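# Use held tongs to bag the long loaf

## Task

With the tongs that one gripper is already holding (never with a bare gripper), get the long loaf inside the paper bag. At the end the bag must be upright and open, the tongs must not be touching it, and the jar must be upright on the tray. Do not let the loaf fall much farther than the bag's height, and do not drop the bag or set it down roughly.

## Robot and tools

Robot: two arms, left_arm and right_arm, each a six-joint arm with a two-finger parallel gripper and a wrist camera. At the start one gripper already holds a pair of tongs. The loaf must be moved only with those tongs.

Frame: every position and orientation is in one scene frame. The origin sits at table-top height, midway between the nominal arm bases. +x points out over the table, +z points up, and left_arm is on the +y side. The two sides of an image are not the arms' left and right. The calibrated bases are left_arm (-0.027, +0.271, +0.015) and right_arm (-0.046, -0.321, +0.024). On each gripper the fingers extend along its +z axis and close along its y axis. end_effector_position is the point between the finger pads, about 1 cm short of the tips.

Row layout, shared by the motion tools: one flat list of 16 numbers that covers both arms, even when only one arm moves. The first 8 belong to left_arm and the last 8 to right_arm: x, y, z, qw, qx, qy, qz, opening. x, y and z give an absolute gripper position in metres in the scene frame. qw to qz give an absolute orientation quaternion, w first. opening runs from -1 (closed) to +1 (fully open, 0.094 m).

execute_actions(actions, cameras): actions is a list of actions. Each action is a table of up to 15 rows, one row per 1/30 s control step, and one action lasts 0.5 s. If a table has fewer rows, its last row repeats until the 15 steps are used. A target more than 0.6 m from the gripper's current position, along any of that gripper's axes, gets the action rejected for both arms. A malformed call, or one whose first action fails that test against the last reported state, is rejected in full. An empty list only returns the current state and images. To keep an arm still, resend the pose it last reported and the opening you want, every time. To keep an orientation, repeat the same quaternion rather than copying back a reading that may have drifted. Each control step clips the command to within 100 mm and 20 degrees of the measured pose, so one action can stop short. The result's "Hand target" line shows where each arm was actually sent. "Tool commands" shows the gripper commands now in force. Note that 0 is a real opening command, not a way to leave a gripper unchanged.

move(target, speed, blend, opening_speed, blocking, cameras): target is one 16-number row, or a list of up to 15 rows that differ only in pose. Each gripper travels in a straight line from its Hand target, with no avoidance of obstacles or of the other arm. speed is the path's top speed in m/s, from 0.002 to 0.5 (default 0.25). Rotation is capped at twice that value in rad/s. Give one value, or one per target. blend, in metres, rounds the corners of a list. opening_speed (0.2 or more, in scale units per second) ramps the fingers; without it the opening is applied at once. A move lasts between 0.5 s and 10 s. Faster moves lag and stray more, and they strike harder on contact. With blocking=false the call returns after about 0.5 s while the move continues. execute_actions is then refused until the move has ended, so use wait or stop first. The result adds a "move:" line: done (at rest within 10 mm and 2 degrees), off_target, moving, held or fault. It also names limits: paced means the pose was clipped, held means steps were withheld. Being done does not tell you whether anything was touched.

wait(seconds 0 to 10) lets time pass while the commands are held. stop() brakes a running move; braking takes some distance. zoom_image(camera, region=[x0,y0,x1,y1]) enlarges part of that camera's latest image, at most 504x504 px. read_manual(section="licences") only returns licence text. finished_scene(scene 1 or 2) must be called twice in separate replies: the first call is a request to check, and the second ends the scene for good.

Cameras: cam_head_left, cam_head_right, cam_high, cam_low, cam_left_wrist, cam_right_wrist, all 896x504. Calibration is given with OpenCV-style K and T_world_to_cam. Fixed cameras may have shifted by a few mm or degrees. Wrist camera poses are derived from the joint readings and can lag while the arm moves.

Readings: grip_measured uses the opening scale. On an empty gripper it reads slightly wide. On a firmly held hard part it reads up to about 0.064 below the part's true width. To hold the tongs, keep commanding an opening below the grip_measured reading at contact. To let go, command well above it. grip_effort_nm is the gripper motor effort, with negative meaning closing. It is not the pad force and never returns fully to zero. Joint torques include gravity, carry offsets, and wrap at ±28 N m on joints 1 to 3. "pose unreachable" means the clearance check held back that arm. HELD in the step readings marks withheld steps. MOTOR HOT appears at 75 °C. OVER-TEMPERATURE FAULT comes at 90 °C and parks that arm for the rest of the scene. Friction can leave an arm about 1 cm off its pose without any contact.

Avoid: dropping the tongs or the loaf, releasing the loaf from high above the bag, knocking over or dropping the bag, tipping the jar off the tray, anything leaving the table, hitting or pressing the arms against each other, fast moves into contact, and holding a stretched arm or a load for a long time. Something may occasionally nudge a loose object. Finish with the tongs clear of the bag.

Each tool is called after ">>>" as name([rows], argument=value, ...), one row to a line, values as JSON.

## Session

>>> execute_actions(actions=[])

Scene clock: 0.00 s.
left_arm: end_effector_position=(+0.3549, +0.2777, +0.4218) grip_measured=+1.000 grip_effort_nm=n/a end_effector_quat_wxyz=(+0.707, -0.005, +0.707, +0.005) | right_arm: end_effector_position=(+0.2465, -0.4238, +0.2102) grip_measured=-0.302 grip_effort_nm=n/a end_effector_quat_wxyz=(+0.305, -0.032, +0.952, +0.009)
Joint positions: left_arm=[0 1.047 1.047 0 0 0 0.094] | right_arm=[-0.573 1.23 1.088 -0.894 -0.328 -0.503 0.033]
Joint velocities: left_arm=[-0.002 0.002 0.007 -0.022 -0.051 -0.022 0] | right_arm=[-0.032 -0.012 0.002 -0.007 0.022 0.007 0.001]
Joint torques (N m): no reading
Heat: left arm: 36 °C; right arm: 35 °C.
Hand target: left_arm +0.3523, +0.2777, +0.4278; +0.712, -0.005, +0.702, +0.005 | right_arm +0.2469, -0.4226, +0.2137; +0.309, -0.034, +0.950, +0.010
Tool commands: left_gripper/opening=+1.0 right_gripper/opening=-0.305557
camera_calibration:
cam_left_wrist: T_world_to_cam=[[0.047652, -0.998831, -0.00817316, 0.269773], [-0.432892, -0.0132768, -0.901348, 0.576084], [0.900185, 0.0464892, -0.433018, -0.0598874], [0, 0, 0, 1]] pos_world=[0.290436, 0.279891, 0.495524]
cam_right_wrist: T_world_to_cam=[[0.0773108, -0.996868, 0.0166364, -0.443668], [-0.980775, -0.0790403, -0.178416, 0.285547], [0.179172, -0.00252312, -0.983815, 0.249508], [0, 0, 0, 1]] pos_world=[0.269653, -0.419079, 0.303797]

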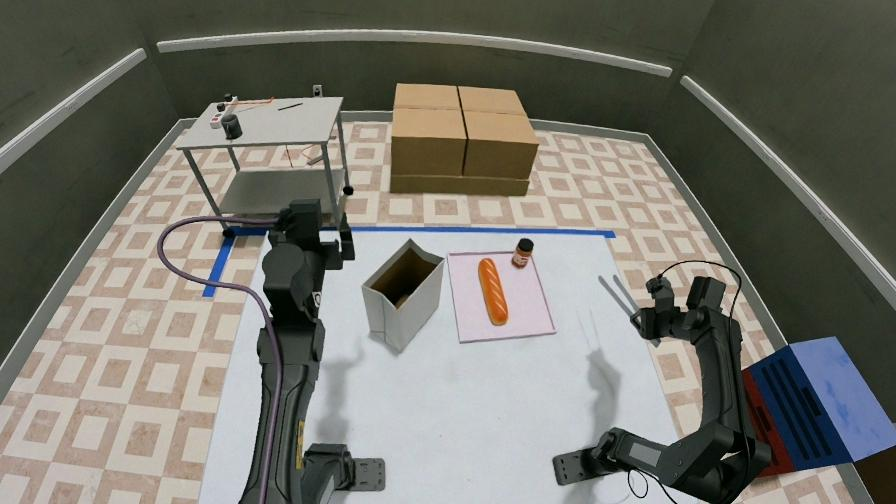

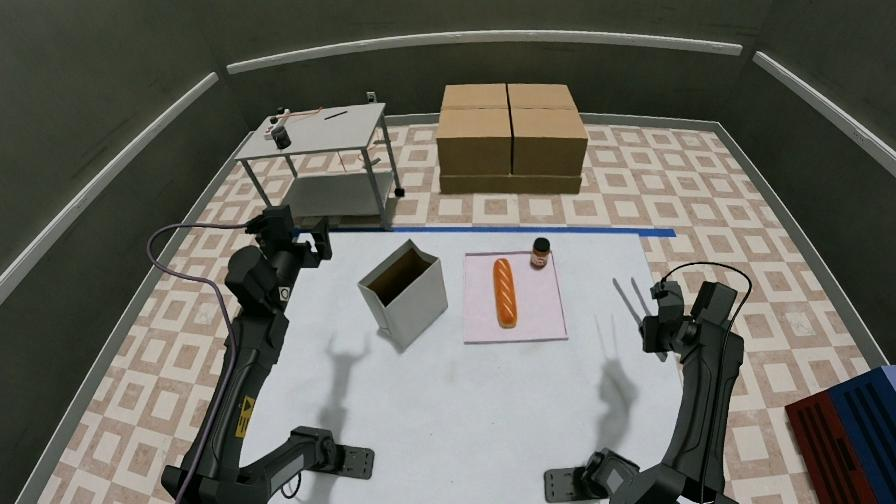

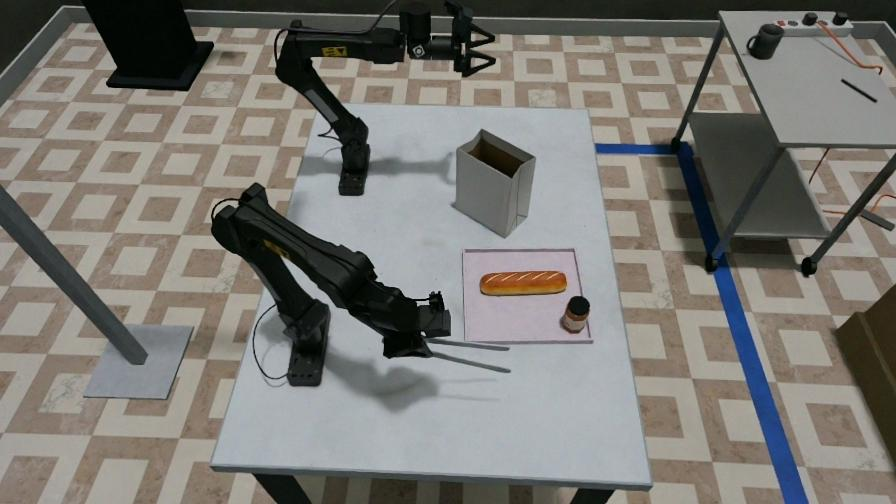

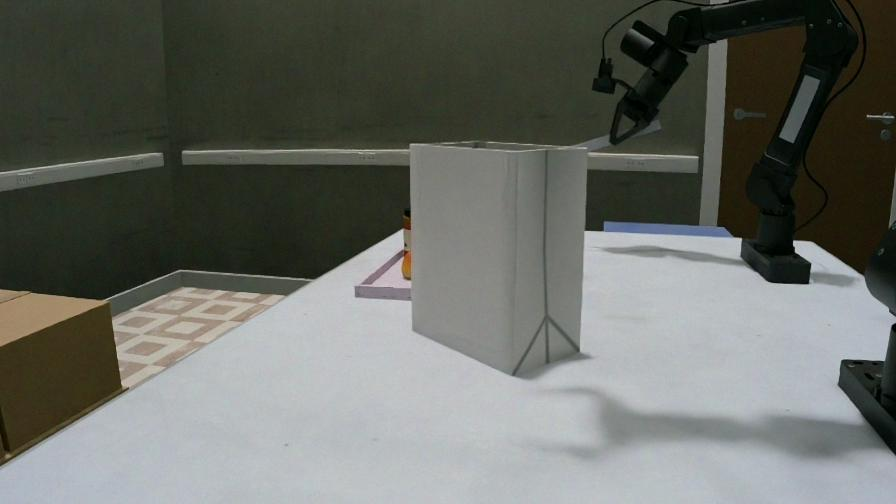

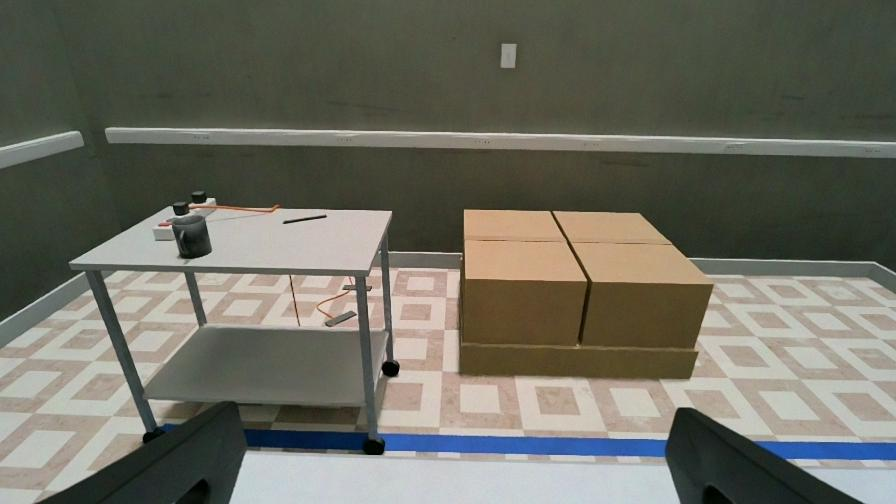

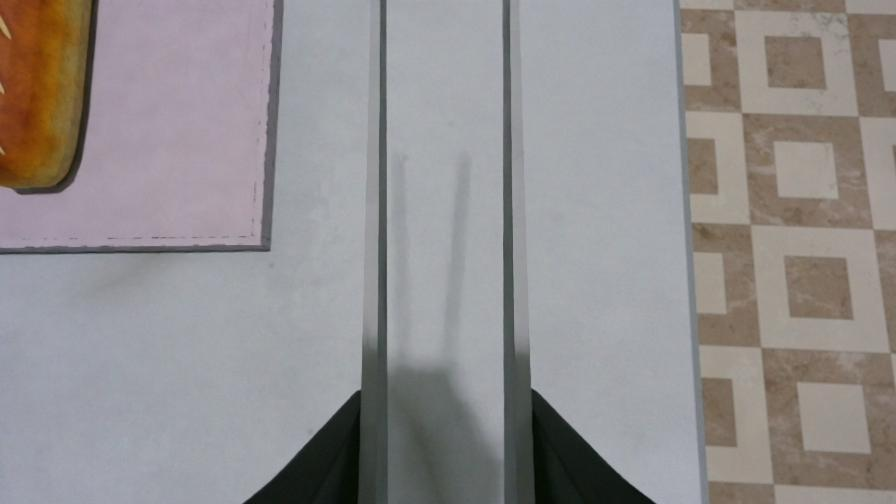

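>>> zoom_image(camera="cam_head_right", region=[340, 220, 592, 362])

>>> zoom_image(camera="cam_high", region=[430, 110, 682, 382])

>>> zoom_image(camera="cam_head_left", region=[340, 220, 592, 362])

Scaled by 2.000.

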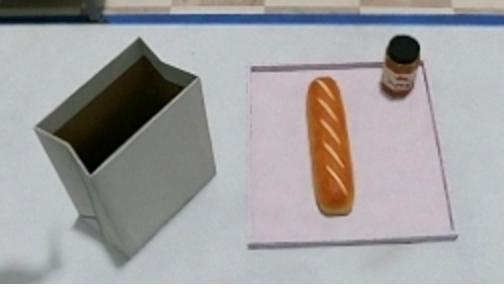

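Scaled by 1.853.

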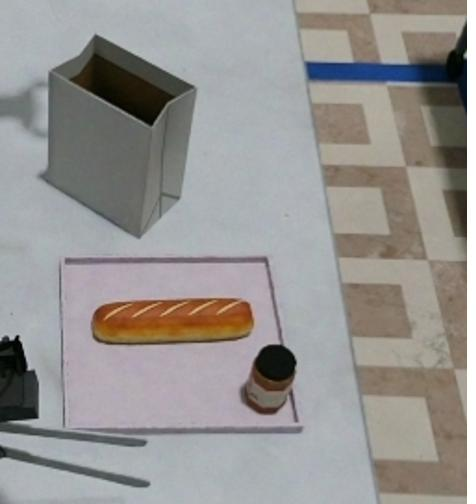

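Scaled by 2.000.

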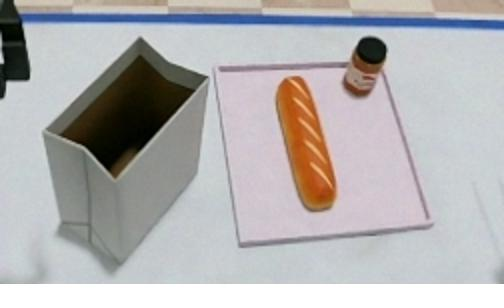

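>>> zoom_image(camera="cam_low", region=[550, 40, 802, 182])

>>> zoom_image(camera="cam_high", region=[360, 280, 540, 400])

>>> zoom_image(camera="cam_head_right", region=[560, 240, 760, 400])

>>> zoom_image(camera="cam_head_left", region=[560, 240, 760, 400])

Scaled by 2.000.

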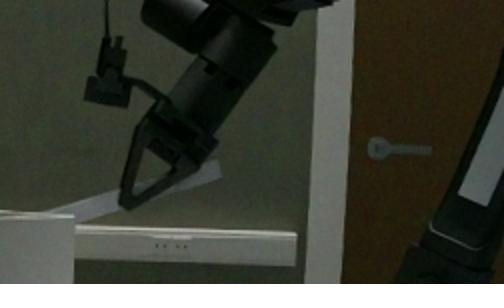

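Scaled by 2.800.

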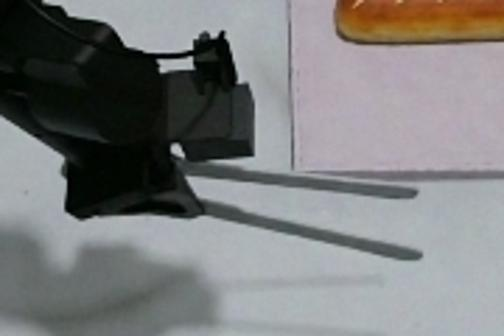

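Scaled by 2.520.

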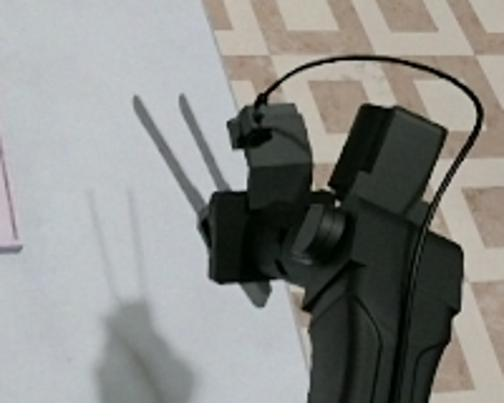

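Scaled by 2.520.

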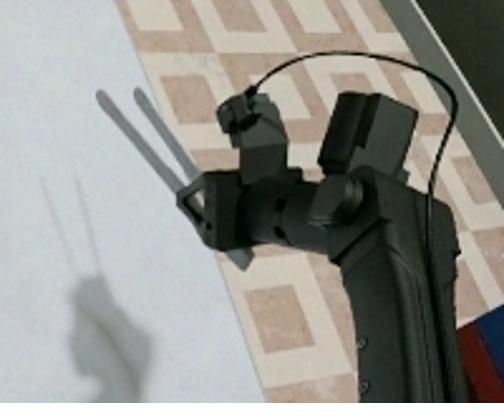

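>>> move([
  [0.30, 0.36, 0.425, 0.683, -0.183, 0.683, 0.183, 1.0, 0.30, -0.28, 0.265, 0.2163, -0.0315, 0.9758, 0.0070, -0.3056],
  [0.26, 0.43, 0.42, 0.683, -0.183, 0.683, 0.183, 1.0, 0.358, -0.131, 0.27, 0.2163, -0.0315, 0.9758, 0.0070, -0.3056],
], speed=0.18, blend=0.03)

Scene clock: 166.23 s.
left_arm: end_effector_position=(+0.2624, +0.4292, +0.4280) grip_measured=+1.000 grip_effort_nm=-0.042 end_effector_quat_wxyz=(+0.689, -0.182, +0.677, +0.184) | right_arm: end_effector_position=(+0.3494, -0.1271, +0.2685) grip_measured=-0.302 grip_effort_nm=-0.203 end_effector_quat_wxyz=(+0.208, -0.037, +0.977, +0.013)
Joint positions: left_arm=[0.451 0.851 0.985 -0.118 -0.06 0 0.094] | right_arm=[0.476 1.957 2.166 -1.392 0.168 0.412 0.033]
Joint velocities: left_arm=[-0.017 -0.017 -0.017 0.051 -0.037 0.007 0] | right_arm=[-0.027 0.007 -0.007 -0.037 -0.022 -0.066 0]
Joint torques (N m): left_arm=[0.53 -2.66 4.6 1.61 0.03 0.03] | right_arm=[-0.08 -8.36 9.69 0.88 0.32 0.05]
Heat: left arm: 37 °C; right arm: 43 °C.
Hand target: left_arm +0.2595, +0.4285, +0.4198; +0.682, -0.183, +0.684, +0.183 | right_arm +0.3557, -0.1279, +0.2675; +0.213, -0.032, +0.977, +0.004
Off the commanded pose: left_arm 0.008 m, 1 deg | right_arm 0.010 m, 1 deg.
move: done
camera_calibration:
cam_left_wrist: T_world_to_cam=[[0.529331, -0.84839, -0.00663968, 0.233871], [-0.358043, -0.216283, -0.90831, 0.614102], [0.769165, 0.483174, -0.418245, -0.140335], [0, 0, 0, 1]] pos_world=[0.20402, 0.399039, 0.500653]
cam_right_wrist: T_world_to_cam=[[0.0921706, -0.995742, 0.00135326, -0.157807], [-0.995565, -0.0921283, 0.0190227, 0.370845], [-0.018817, -0.0031006, -0.999818, 0.362571], [0, 0, 0, 1]] pos_world=[0.390568, -0.121846, 0.355664]

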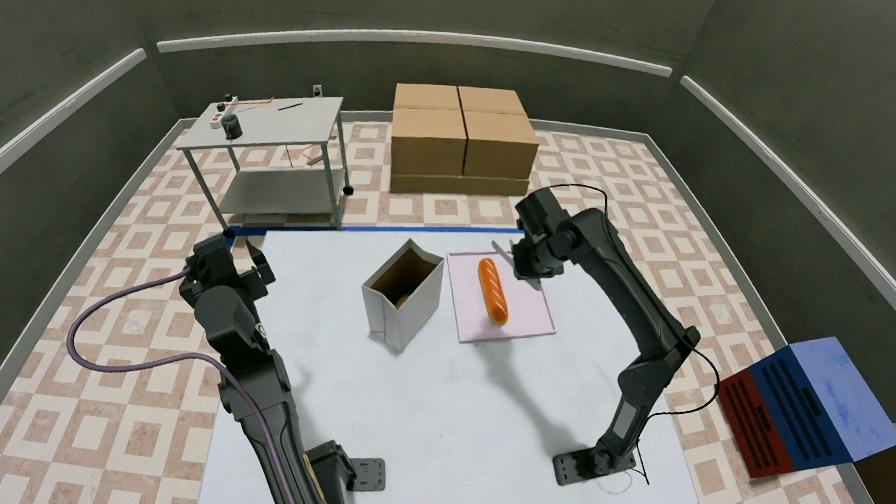

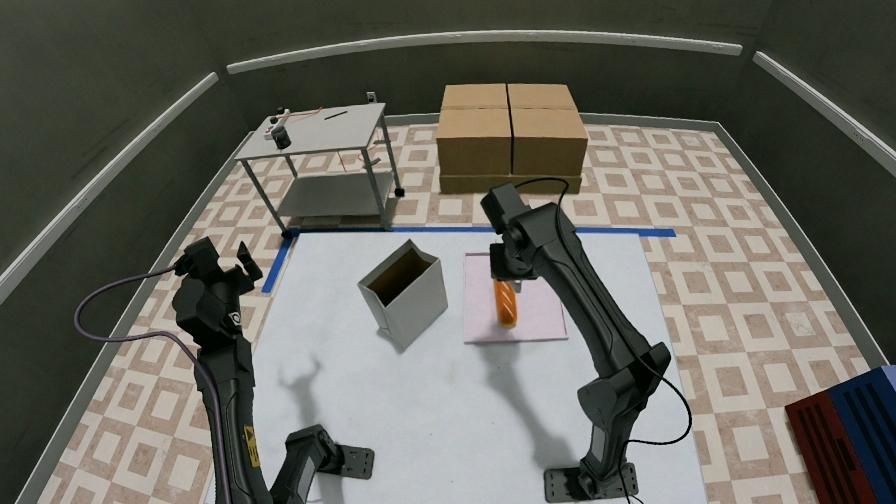

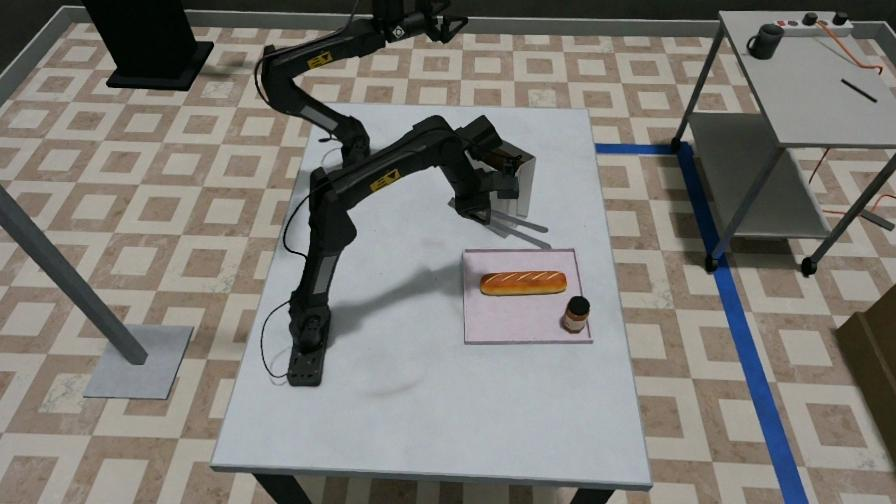

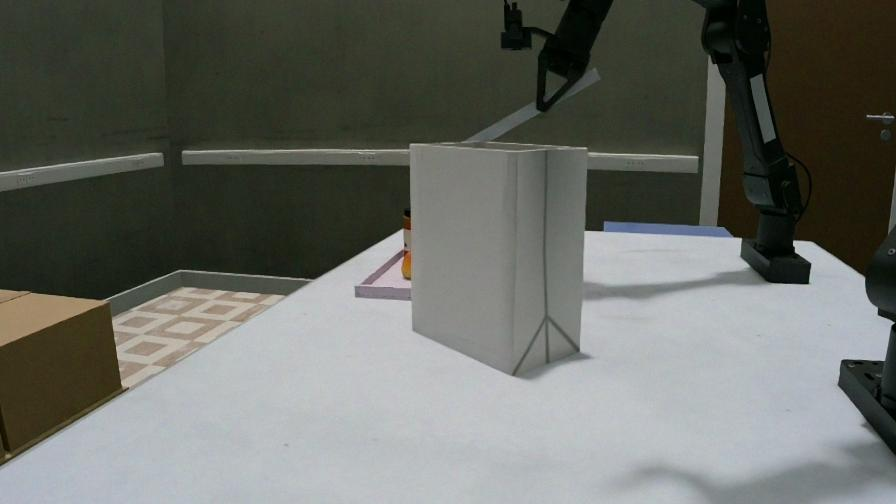

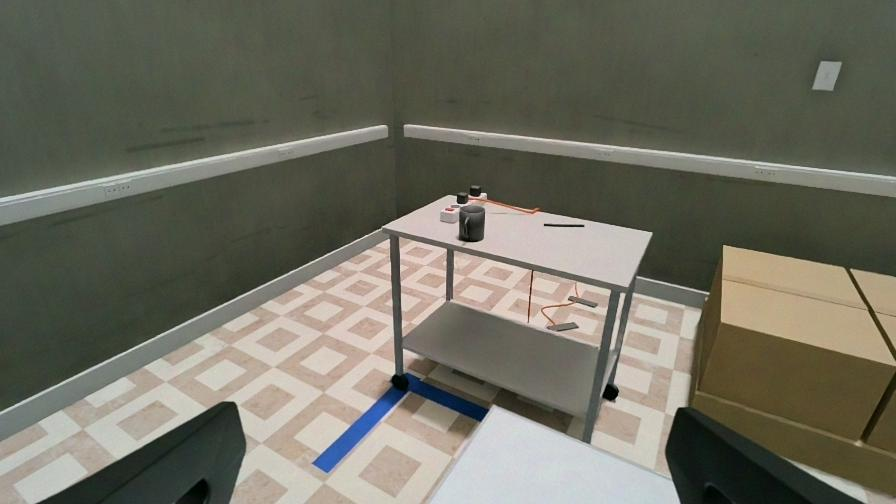

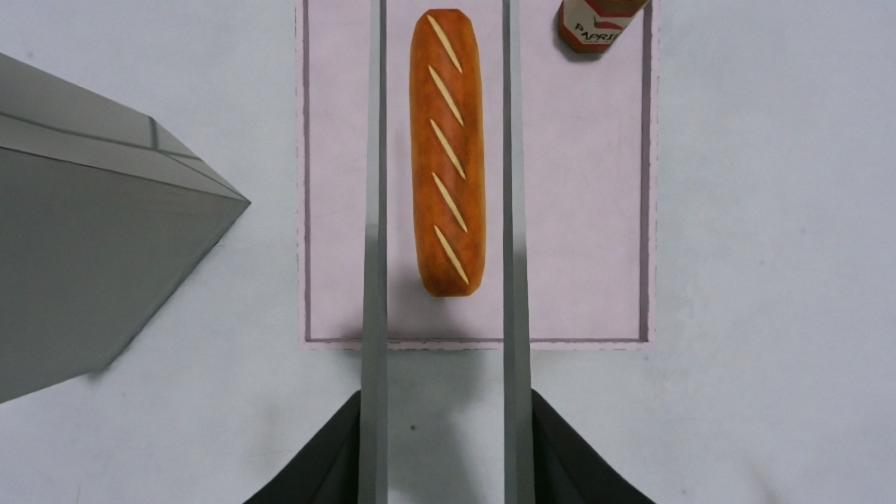

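>>> move(target=[0.26, 0.43, 0.42, 0.683, -0.183, 0.683, 0.183, 1.0, 0.370, -0.1325, 0.262, 0.2161, -0.0528, 0.9748, 0.0117, -0.205], speed=0.1, opening_speed=0.2)

Scene clock: 218.50 s.
left_arm: end_effector_position=(+0.2621, +0.4299, +0.4279) grip_measured=+1.000 grip_effort_nm=-0.037 end_effector_quat_wxyz=(+0.689, -0.182, +0.677, +0.184) | right_arm: end_effector_position=(+0.3612, -0.1354, +0.2649) grip_measured=-0.207 grip_effort_nm=0.105 end_effector_quat_wxyz=(+0.212, -0.052, +0.976, +0.009)
Joint positions: left_arm=[0.457 0.851 0.985 -0.118 -0.052 0 0.094] | right_arm=[0.443 1.971 2.166 -1.367 0.159 0.35 0.037]
Joint velocities: left_arm=[-0.002 -0.002 -0.002 0.022 -0.037 0.007 0] | right_arm=[-0.012 0.002 -0.012 0.051 -0.007 0.007 0.001]
Joint torques (N m): left_arm=[0.66 -2.06 4.63 1.66 0.08 0.01] | right_arm=[-0.51 -8.64 8.55 1.16 0.07 -0.07]
Heat: left arm: 37 °C; right arm: 42 °C.
Hand target: left_arm +0.2602, +0.4299, +0.4201; +0.683, -0.183, +0.683, +0.183 | right_arm +0.3698, -0.1326, +0.2617; +0.216, -0.053, +0.975, +0.012
Off the commanded pose: left_arm 0.008 m, 1 deg | right_arm 0.010 m, 1 deg.
move: done
camera_calibration:
cam_left_wrist: T_world_to_cam=[[0.528682, -0.848793, -0.00679159, 0.23512], [-0.358565, -0.21607, -0.908155, 0.614024], [0.769368, 0.48256, -0.41858, -0.140093], [0, 0, 0, 1]] pos_world=[0.203648, 0.399844, 0.500585]
cam_right_wrist: T_world_to_cam=[[0.119664, -0.992701, 0.0150107, -0.180218], [-0.99276, -0.119485, 0.0123045, 0.379024], [-0.0104211, -0.0163745, -0.999812, 0.35434], [0, 0, 0, 1]] pos_world=[0.401538, -0.127813, 0.352315]

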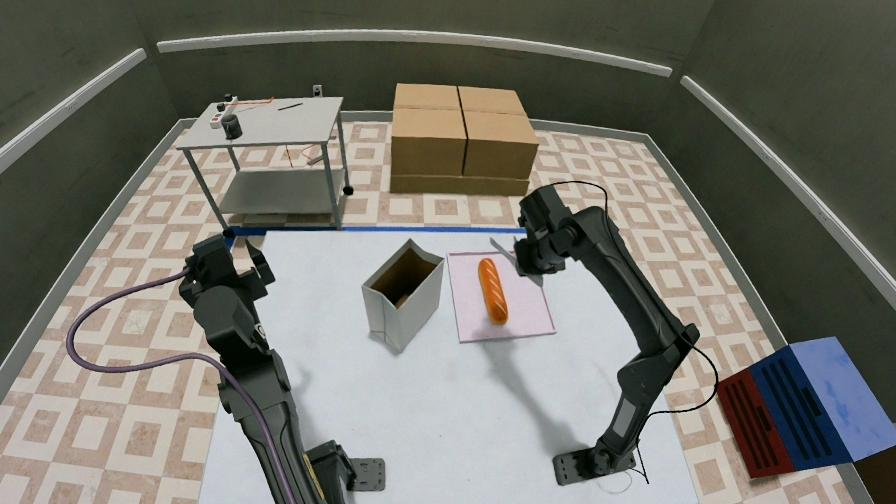

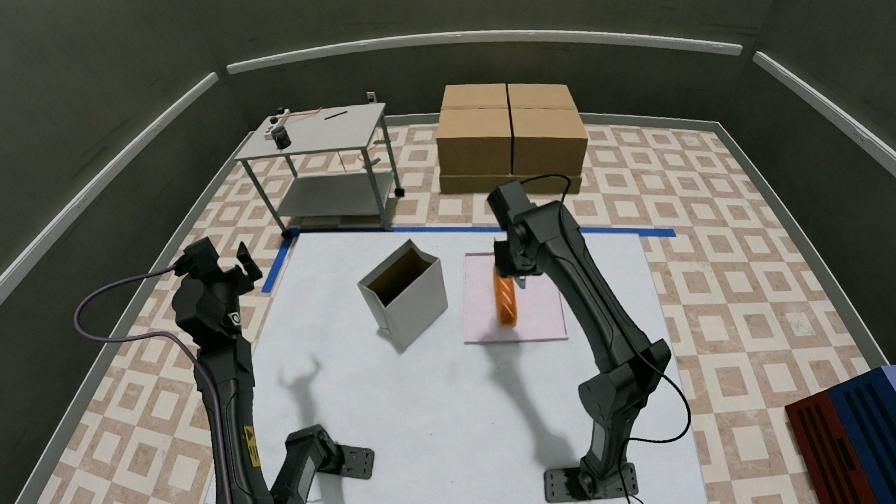

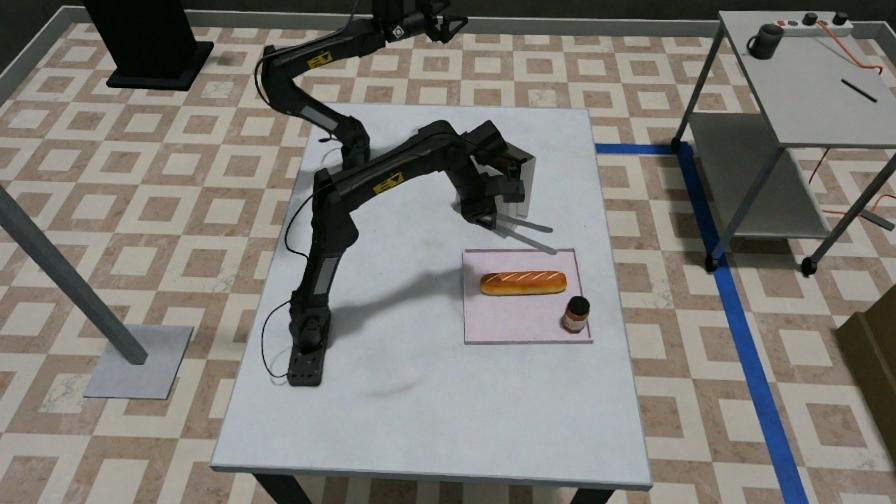

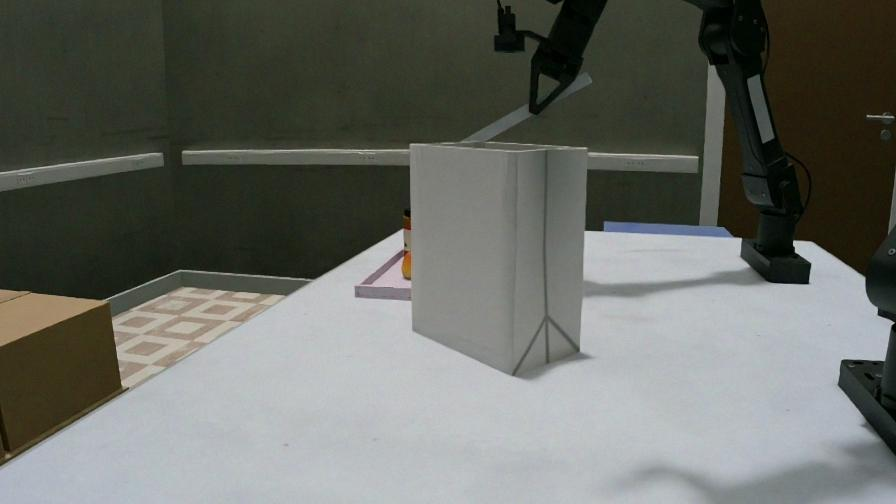

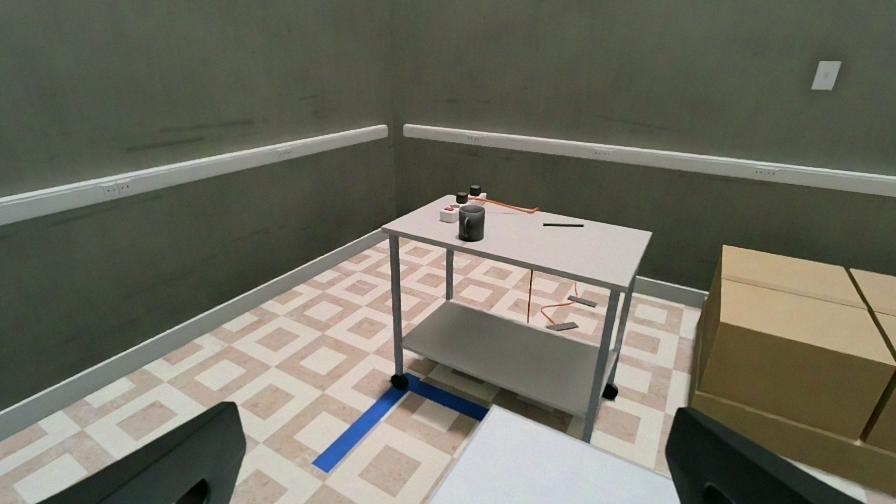

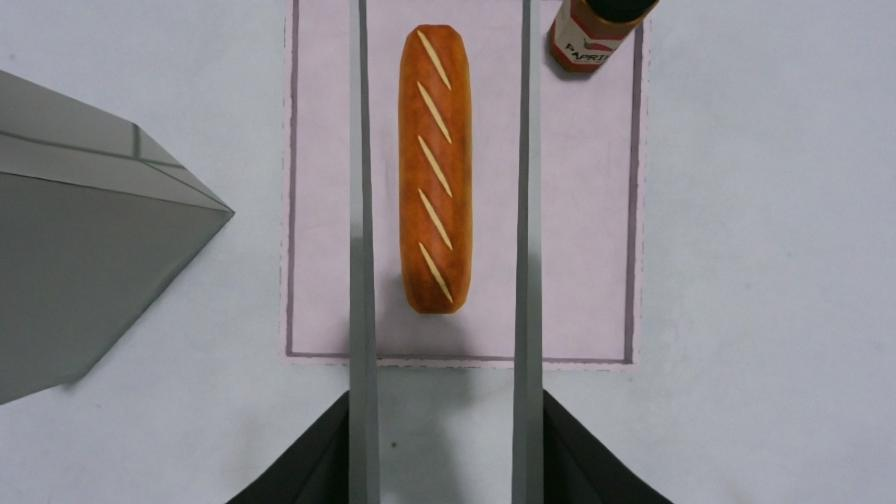

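>>> execute_actions(actions=[], cameras=["cam_right_wrist","cam_high","cam_head_left"])

Scene clock: 244.50 s.
left_arm: end_effector_position=(+0.2621, +0.4299, +0.4279) grip_measured=+1.000 grip_effort_nm=-0.042 end_effector_quat_wxyz=(+0.689, -0.182, +0.677, +0.184) | right_arm: end_effector_position=(+0.3614, -0.1351, +0.2650) grip_measured=-0.207 grip_effort_nm=0.095 end_effector_quat_wxyz=(+0.212, -0.053, +0.976, +0.010)
Joint positions: left_arm=[0.458 0.851 0.985 -0.118 -0.052 0 0.094] | right_arm=[0.443 1.971 2.166 -1.366 0.158 0.349 0.037]
Joint velocities: left_arm=[-0.002 -0.002 -0.002 0.007 0.022 0.022 0] | right_arm=[-0.012 0.007 -0.002 0.022 0.037 -0.022 -0.002]
Joint torques (N m): left_arm=[0.47 -2.17 4.52 1.64 0.08 0.05] | right_arm=[-0.51 -8.62 8.54 1.14 0.07 -0.07]
Heat: left arm: 37 °C; right arm: 41 °C.
Hand target: left_arm +0.2601, +0.4300, +0.4201; +0.683, -0.183, +0.683, +0.183 | right_arm +0.3698, -0.1325, +0.2617; +0.216, -0.053, +0.975, +0.012
Tool commands: left_gripper/opening=+1.0 right_gripper/opening=-0.205
Off the commanded pose: left_arm 0.008 m, 1 deg | right_arm 0.009 m, 0 deg.
camera_calibration:
cam_right_wrist: T_world_to_cam=[[0.120637, -0.992594, 0.0142595, -0.180136], [-0.992649, -0.120479, 0.0114971, 0.379264], [-0.00969395, -0.0155416, -0.999832, 0.354291], [0, 0, 0, 1]] pos_world=[0.401642, -0.127602, 0.352439]
Images, in order (width x height): cam_head_left 896x504, cam_high 896x504, cam_right_wrist 896x504.

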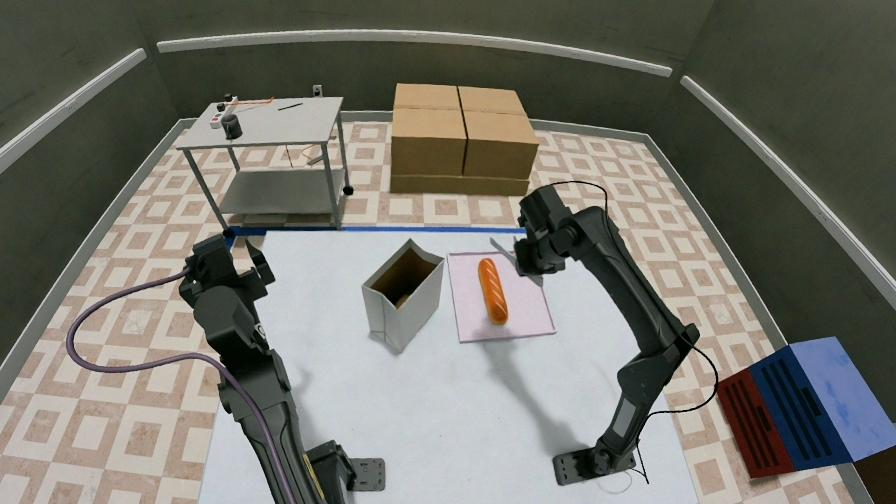

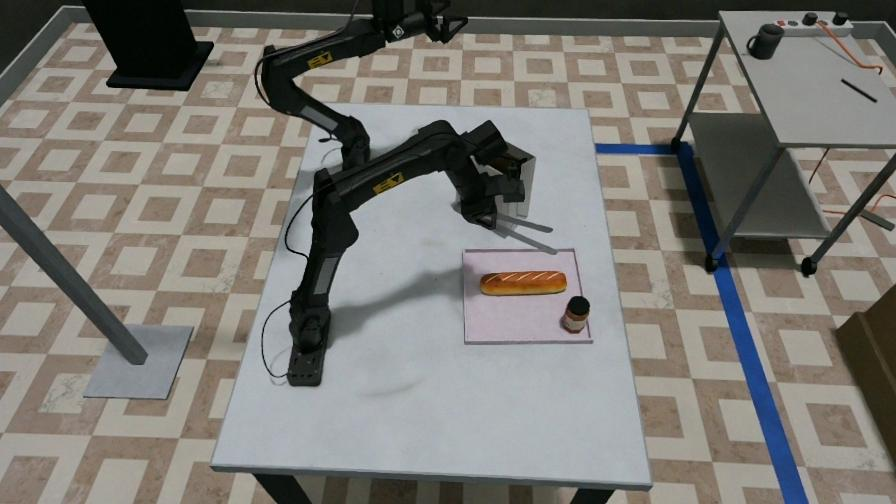

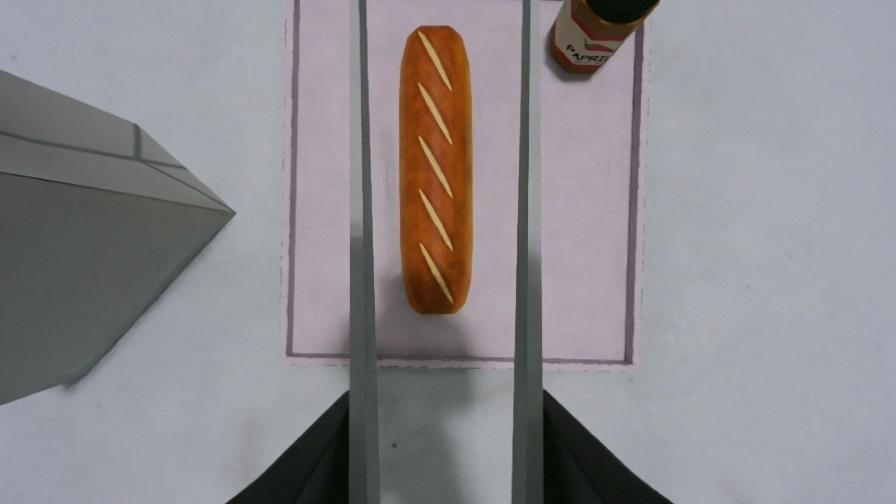

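>>> move([
  [0.26,0.43,0.42,0.683,-0.183,0.683,0.183,1.0,0.374,-0.1255,0.245,0.1734,-0.05326,0.98337,0.00939,-0.205],
  [0.26,0.43,0.42,0.683,-0.183,0.683,0.183,1.0,0.384,-0.1245,0.205,0.13034,-0.05362,0.98999,0.00706,-0.205],
], speed=0.08, blend=0.02, cameras=["cam_right_wrist","cam_high","cam_low","cam_head_right"])

Scene clock: 265.00 s.
left_arm: end_effector_position=(+0.2621, +0.4299, +0.4279) grip_measured=+1.000 grip_effort_nm=-0.037 end_effector_quat_wxyz=(+0.689, -0.182, +0.677, +0.184) | right_arm: end_effector_position=(+0.3780, -0.1251, +0.2076) grip_measured=-0.207 grip_effort_nm=0.100 end_effector_quat_wxyz=(+0.132, -0.053, +0.990, +0.007)
Joint positions: left_arm=[0.458 0.851 0.985 -0.118 -0.052 0 0.094] | right_arm=[0.42 2.173 2.288 -1.436 0.092 0.347 0.037]
Joint velocities: left_arm=[0.007 -0.007 -0.032 -0.022 0.022 0.037 0] | right_arm=[-0.012 -0.007 0.002 -0.051 -0.022 0.037 0.001]
Joint torques (N m): left_arm=[0.58 -2.13 4.7 1.67 0.06 0.02] | right_arm=[-0.69 -10.36 9.66 0.68 -0.01 -0.07]
Heat: left arm: 37 °C; right arm: 42 °C.
Hand target: left_arm +0.2601, +0.4301, +0.4201; +0.683, -0.183, +0.683, +0.183 | right_arm +0.3830, -0.1250, +0.2045; +0.131, -0.053, +0.990, +0.009
Off the commanded pose: left_arm 0.008 m, 1 deg | right_arm 0.007 m, 0 deg.
move: done
camera_calibration:
cam_right_wrist: T_world_to_cam=[[0.122248, -0.992468, 0.00793805, -0.170661], [-0.977693, -0.119044, 0.173044, 0.358576], [-0.170795, -0.0289153, -0.984882, 0.353375], [0, 0, 0, 1]] pos_world=[0.431795, -0.116471, 0.287338]
Images, in order (width x height): cam_head_right 896x504, cam_high 896x504, cam_low 896x504, cam_right_wrist 896x504.

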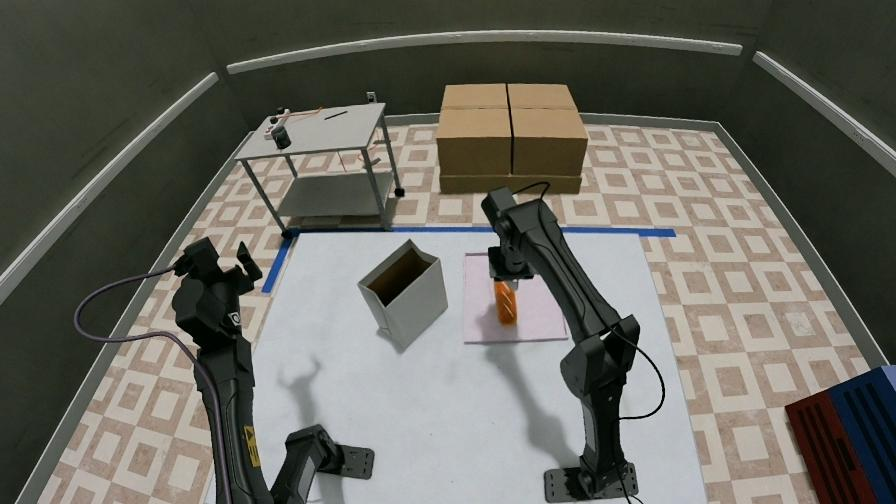

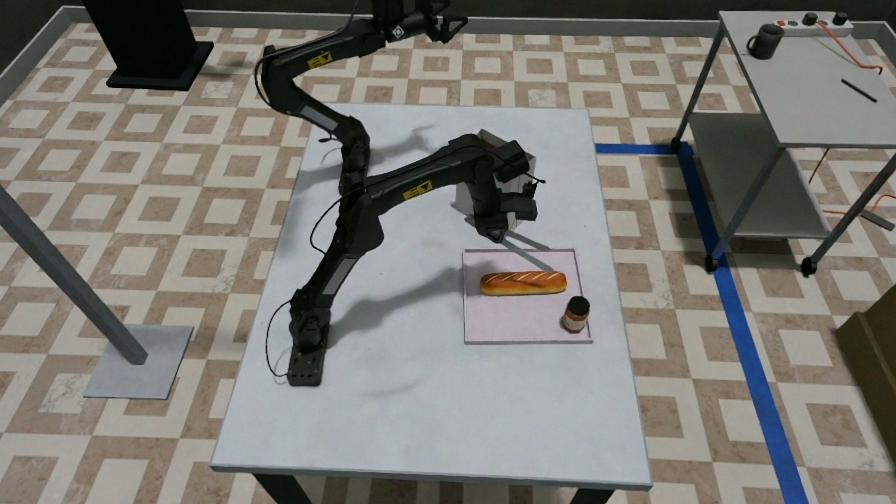

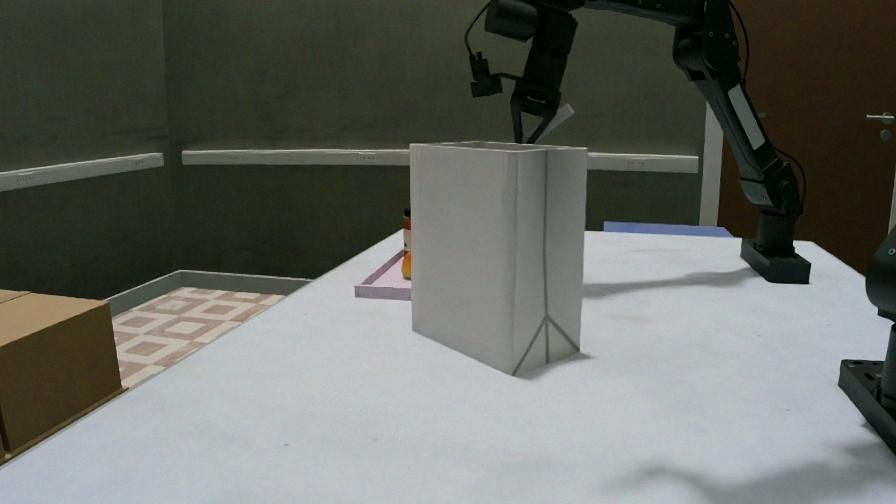

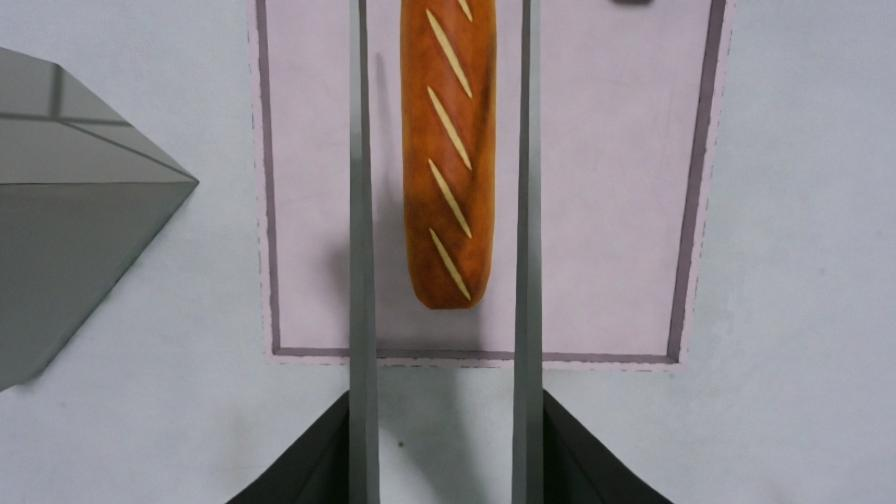

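>>> move([
  [0.26,0.43,0.42,0.683,-0.183,0.683,0.183,1.0,0.392,-0.1248,0.165,0.07404,-0.05391,0.99581,0.00401,-0.205],
  [0.26,0.43,0.42,0.683,-0.183,0.683,0.183,1.0,0.396,-0.1245,0.145,0.04356,-0.05403,0.99759,0.00236,-0.205],
], speed=0.07, blend=0.01, cameras=["cam_right_wrist","cam_high","cam_head_left","cam_low"])

Scene clock: 279.33 s.
left_arm: end_effector_position=(+0.2621, +0.4299, +0.4279) grip_measured=+1.000 grip_effort_nm=-0.042 end_effector_quat_wxyz=(+0.689, -0.181, +0.678, +0.184) | right_arm: end_effector_position=(+0.3917, -0.1240, +0.1518) grip_measured=-0.207 grip_effort_nm=0.100 end_effector_quat_wxyz=(+0.052, -0.054, +0.997, +0.004)
Joint positions: left_arm=[0.458 0.851 0.985 -0.118 -0.051 0 0.094] | right_arm=[0.387 2.409 2.493 -1.553 0.031 0.323 0.037]
Joint velocities: left_arm=[-0.007 -0.022 -0.002 0.007 0.037 -0.022 0] | right_arm=[-0.002 0.007 -0.002 0.037 -0.022 0.051 0.001]
Joint torques (N m): left_arm=[0.51 -2.1 4.6 1.64 0.07 0.02] | right_arm=[-0.77 -11.6 9.35 0.39 -0.07 -0.07]
Heat: left arm: 37 °C; right arm: 44 °C.
Hand target: left_arm +0.2602, +0.4300, +0.4201; +0.683, -0.183, +0.683, +0.183 | right_arm +0.3951, -0.1249, +0.1448; +0.046, -0.053, +0.998, +0.005
Off the commanded pose: left_arm 0.008 m, 1 deg | right_arm 0.008 m, 1 deg.
joint sent to its limit (right arm) — joint 4 (wrist pitch), lower limit. The joint targets still meet the commanded pose.
move: done
camera_calibration:
cam_right_wrist: T_world_to_cam=[[0.124239, -0.992244, 0.00394684, -0.170971], [-0.937379, -0.116063, 0.328405, 0.342812], [-0.3254, -0.0445004, -0.944529, 0.353254], [0, 0, 0, 1]] pos_world=[0.457535, -0.114137, 0.221752]
Images, in order (width x height): cam_head_left 896x504, cam_high 896x504, cam_low 896x504, cam_right_wrist 896x504.

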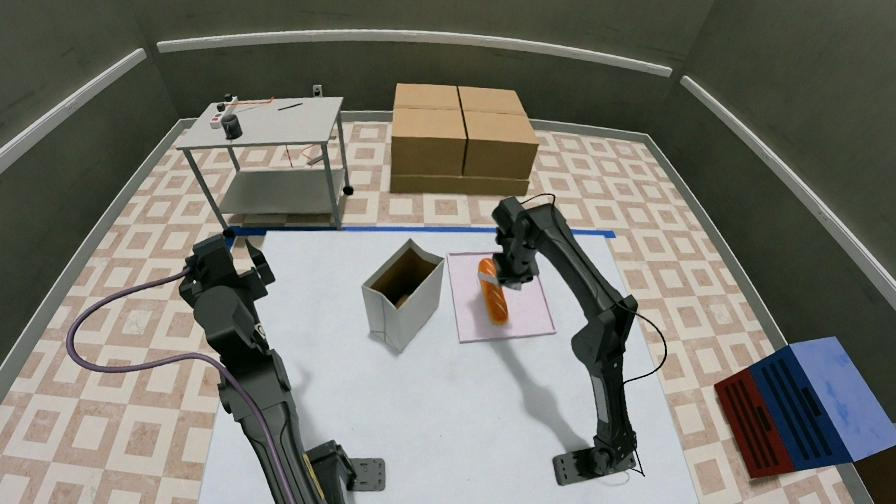

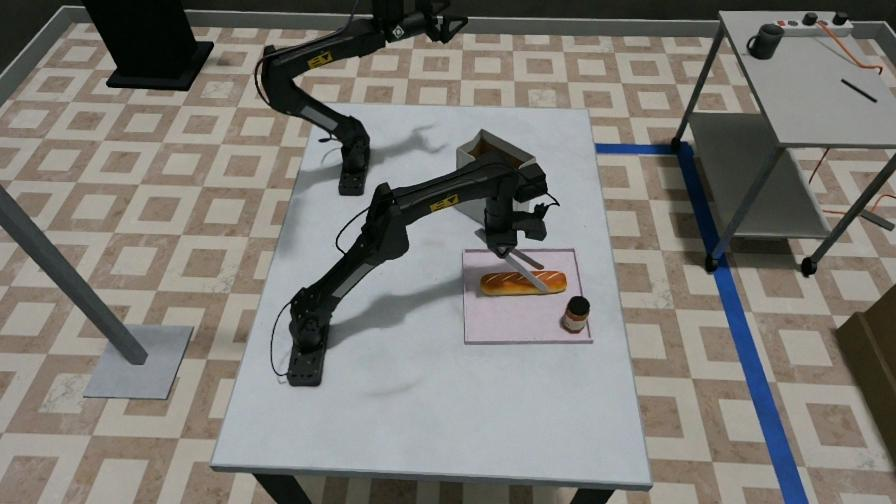

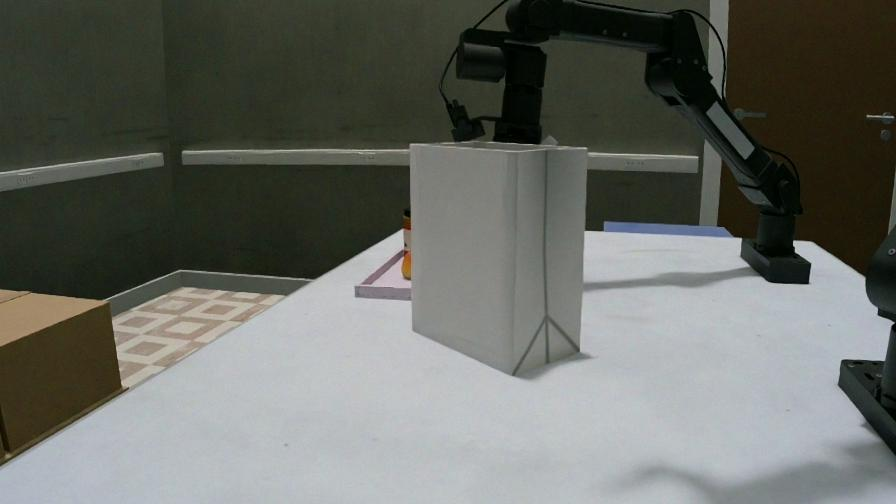

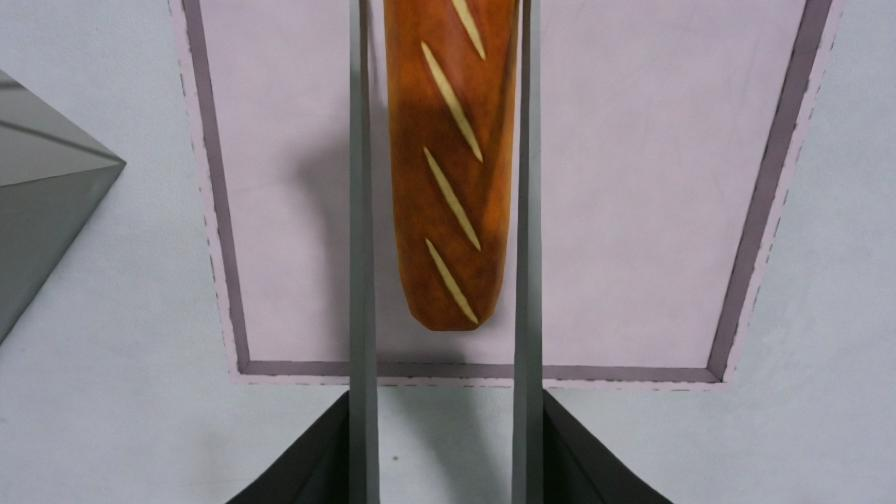

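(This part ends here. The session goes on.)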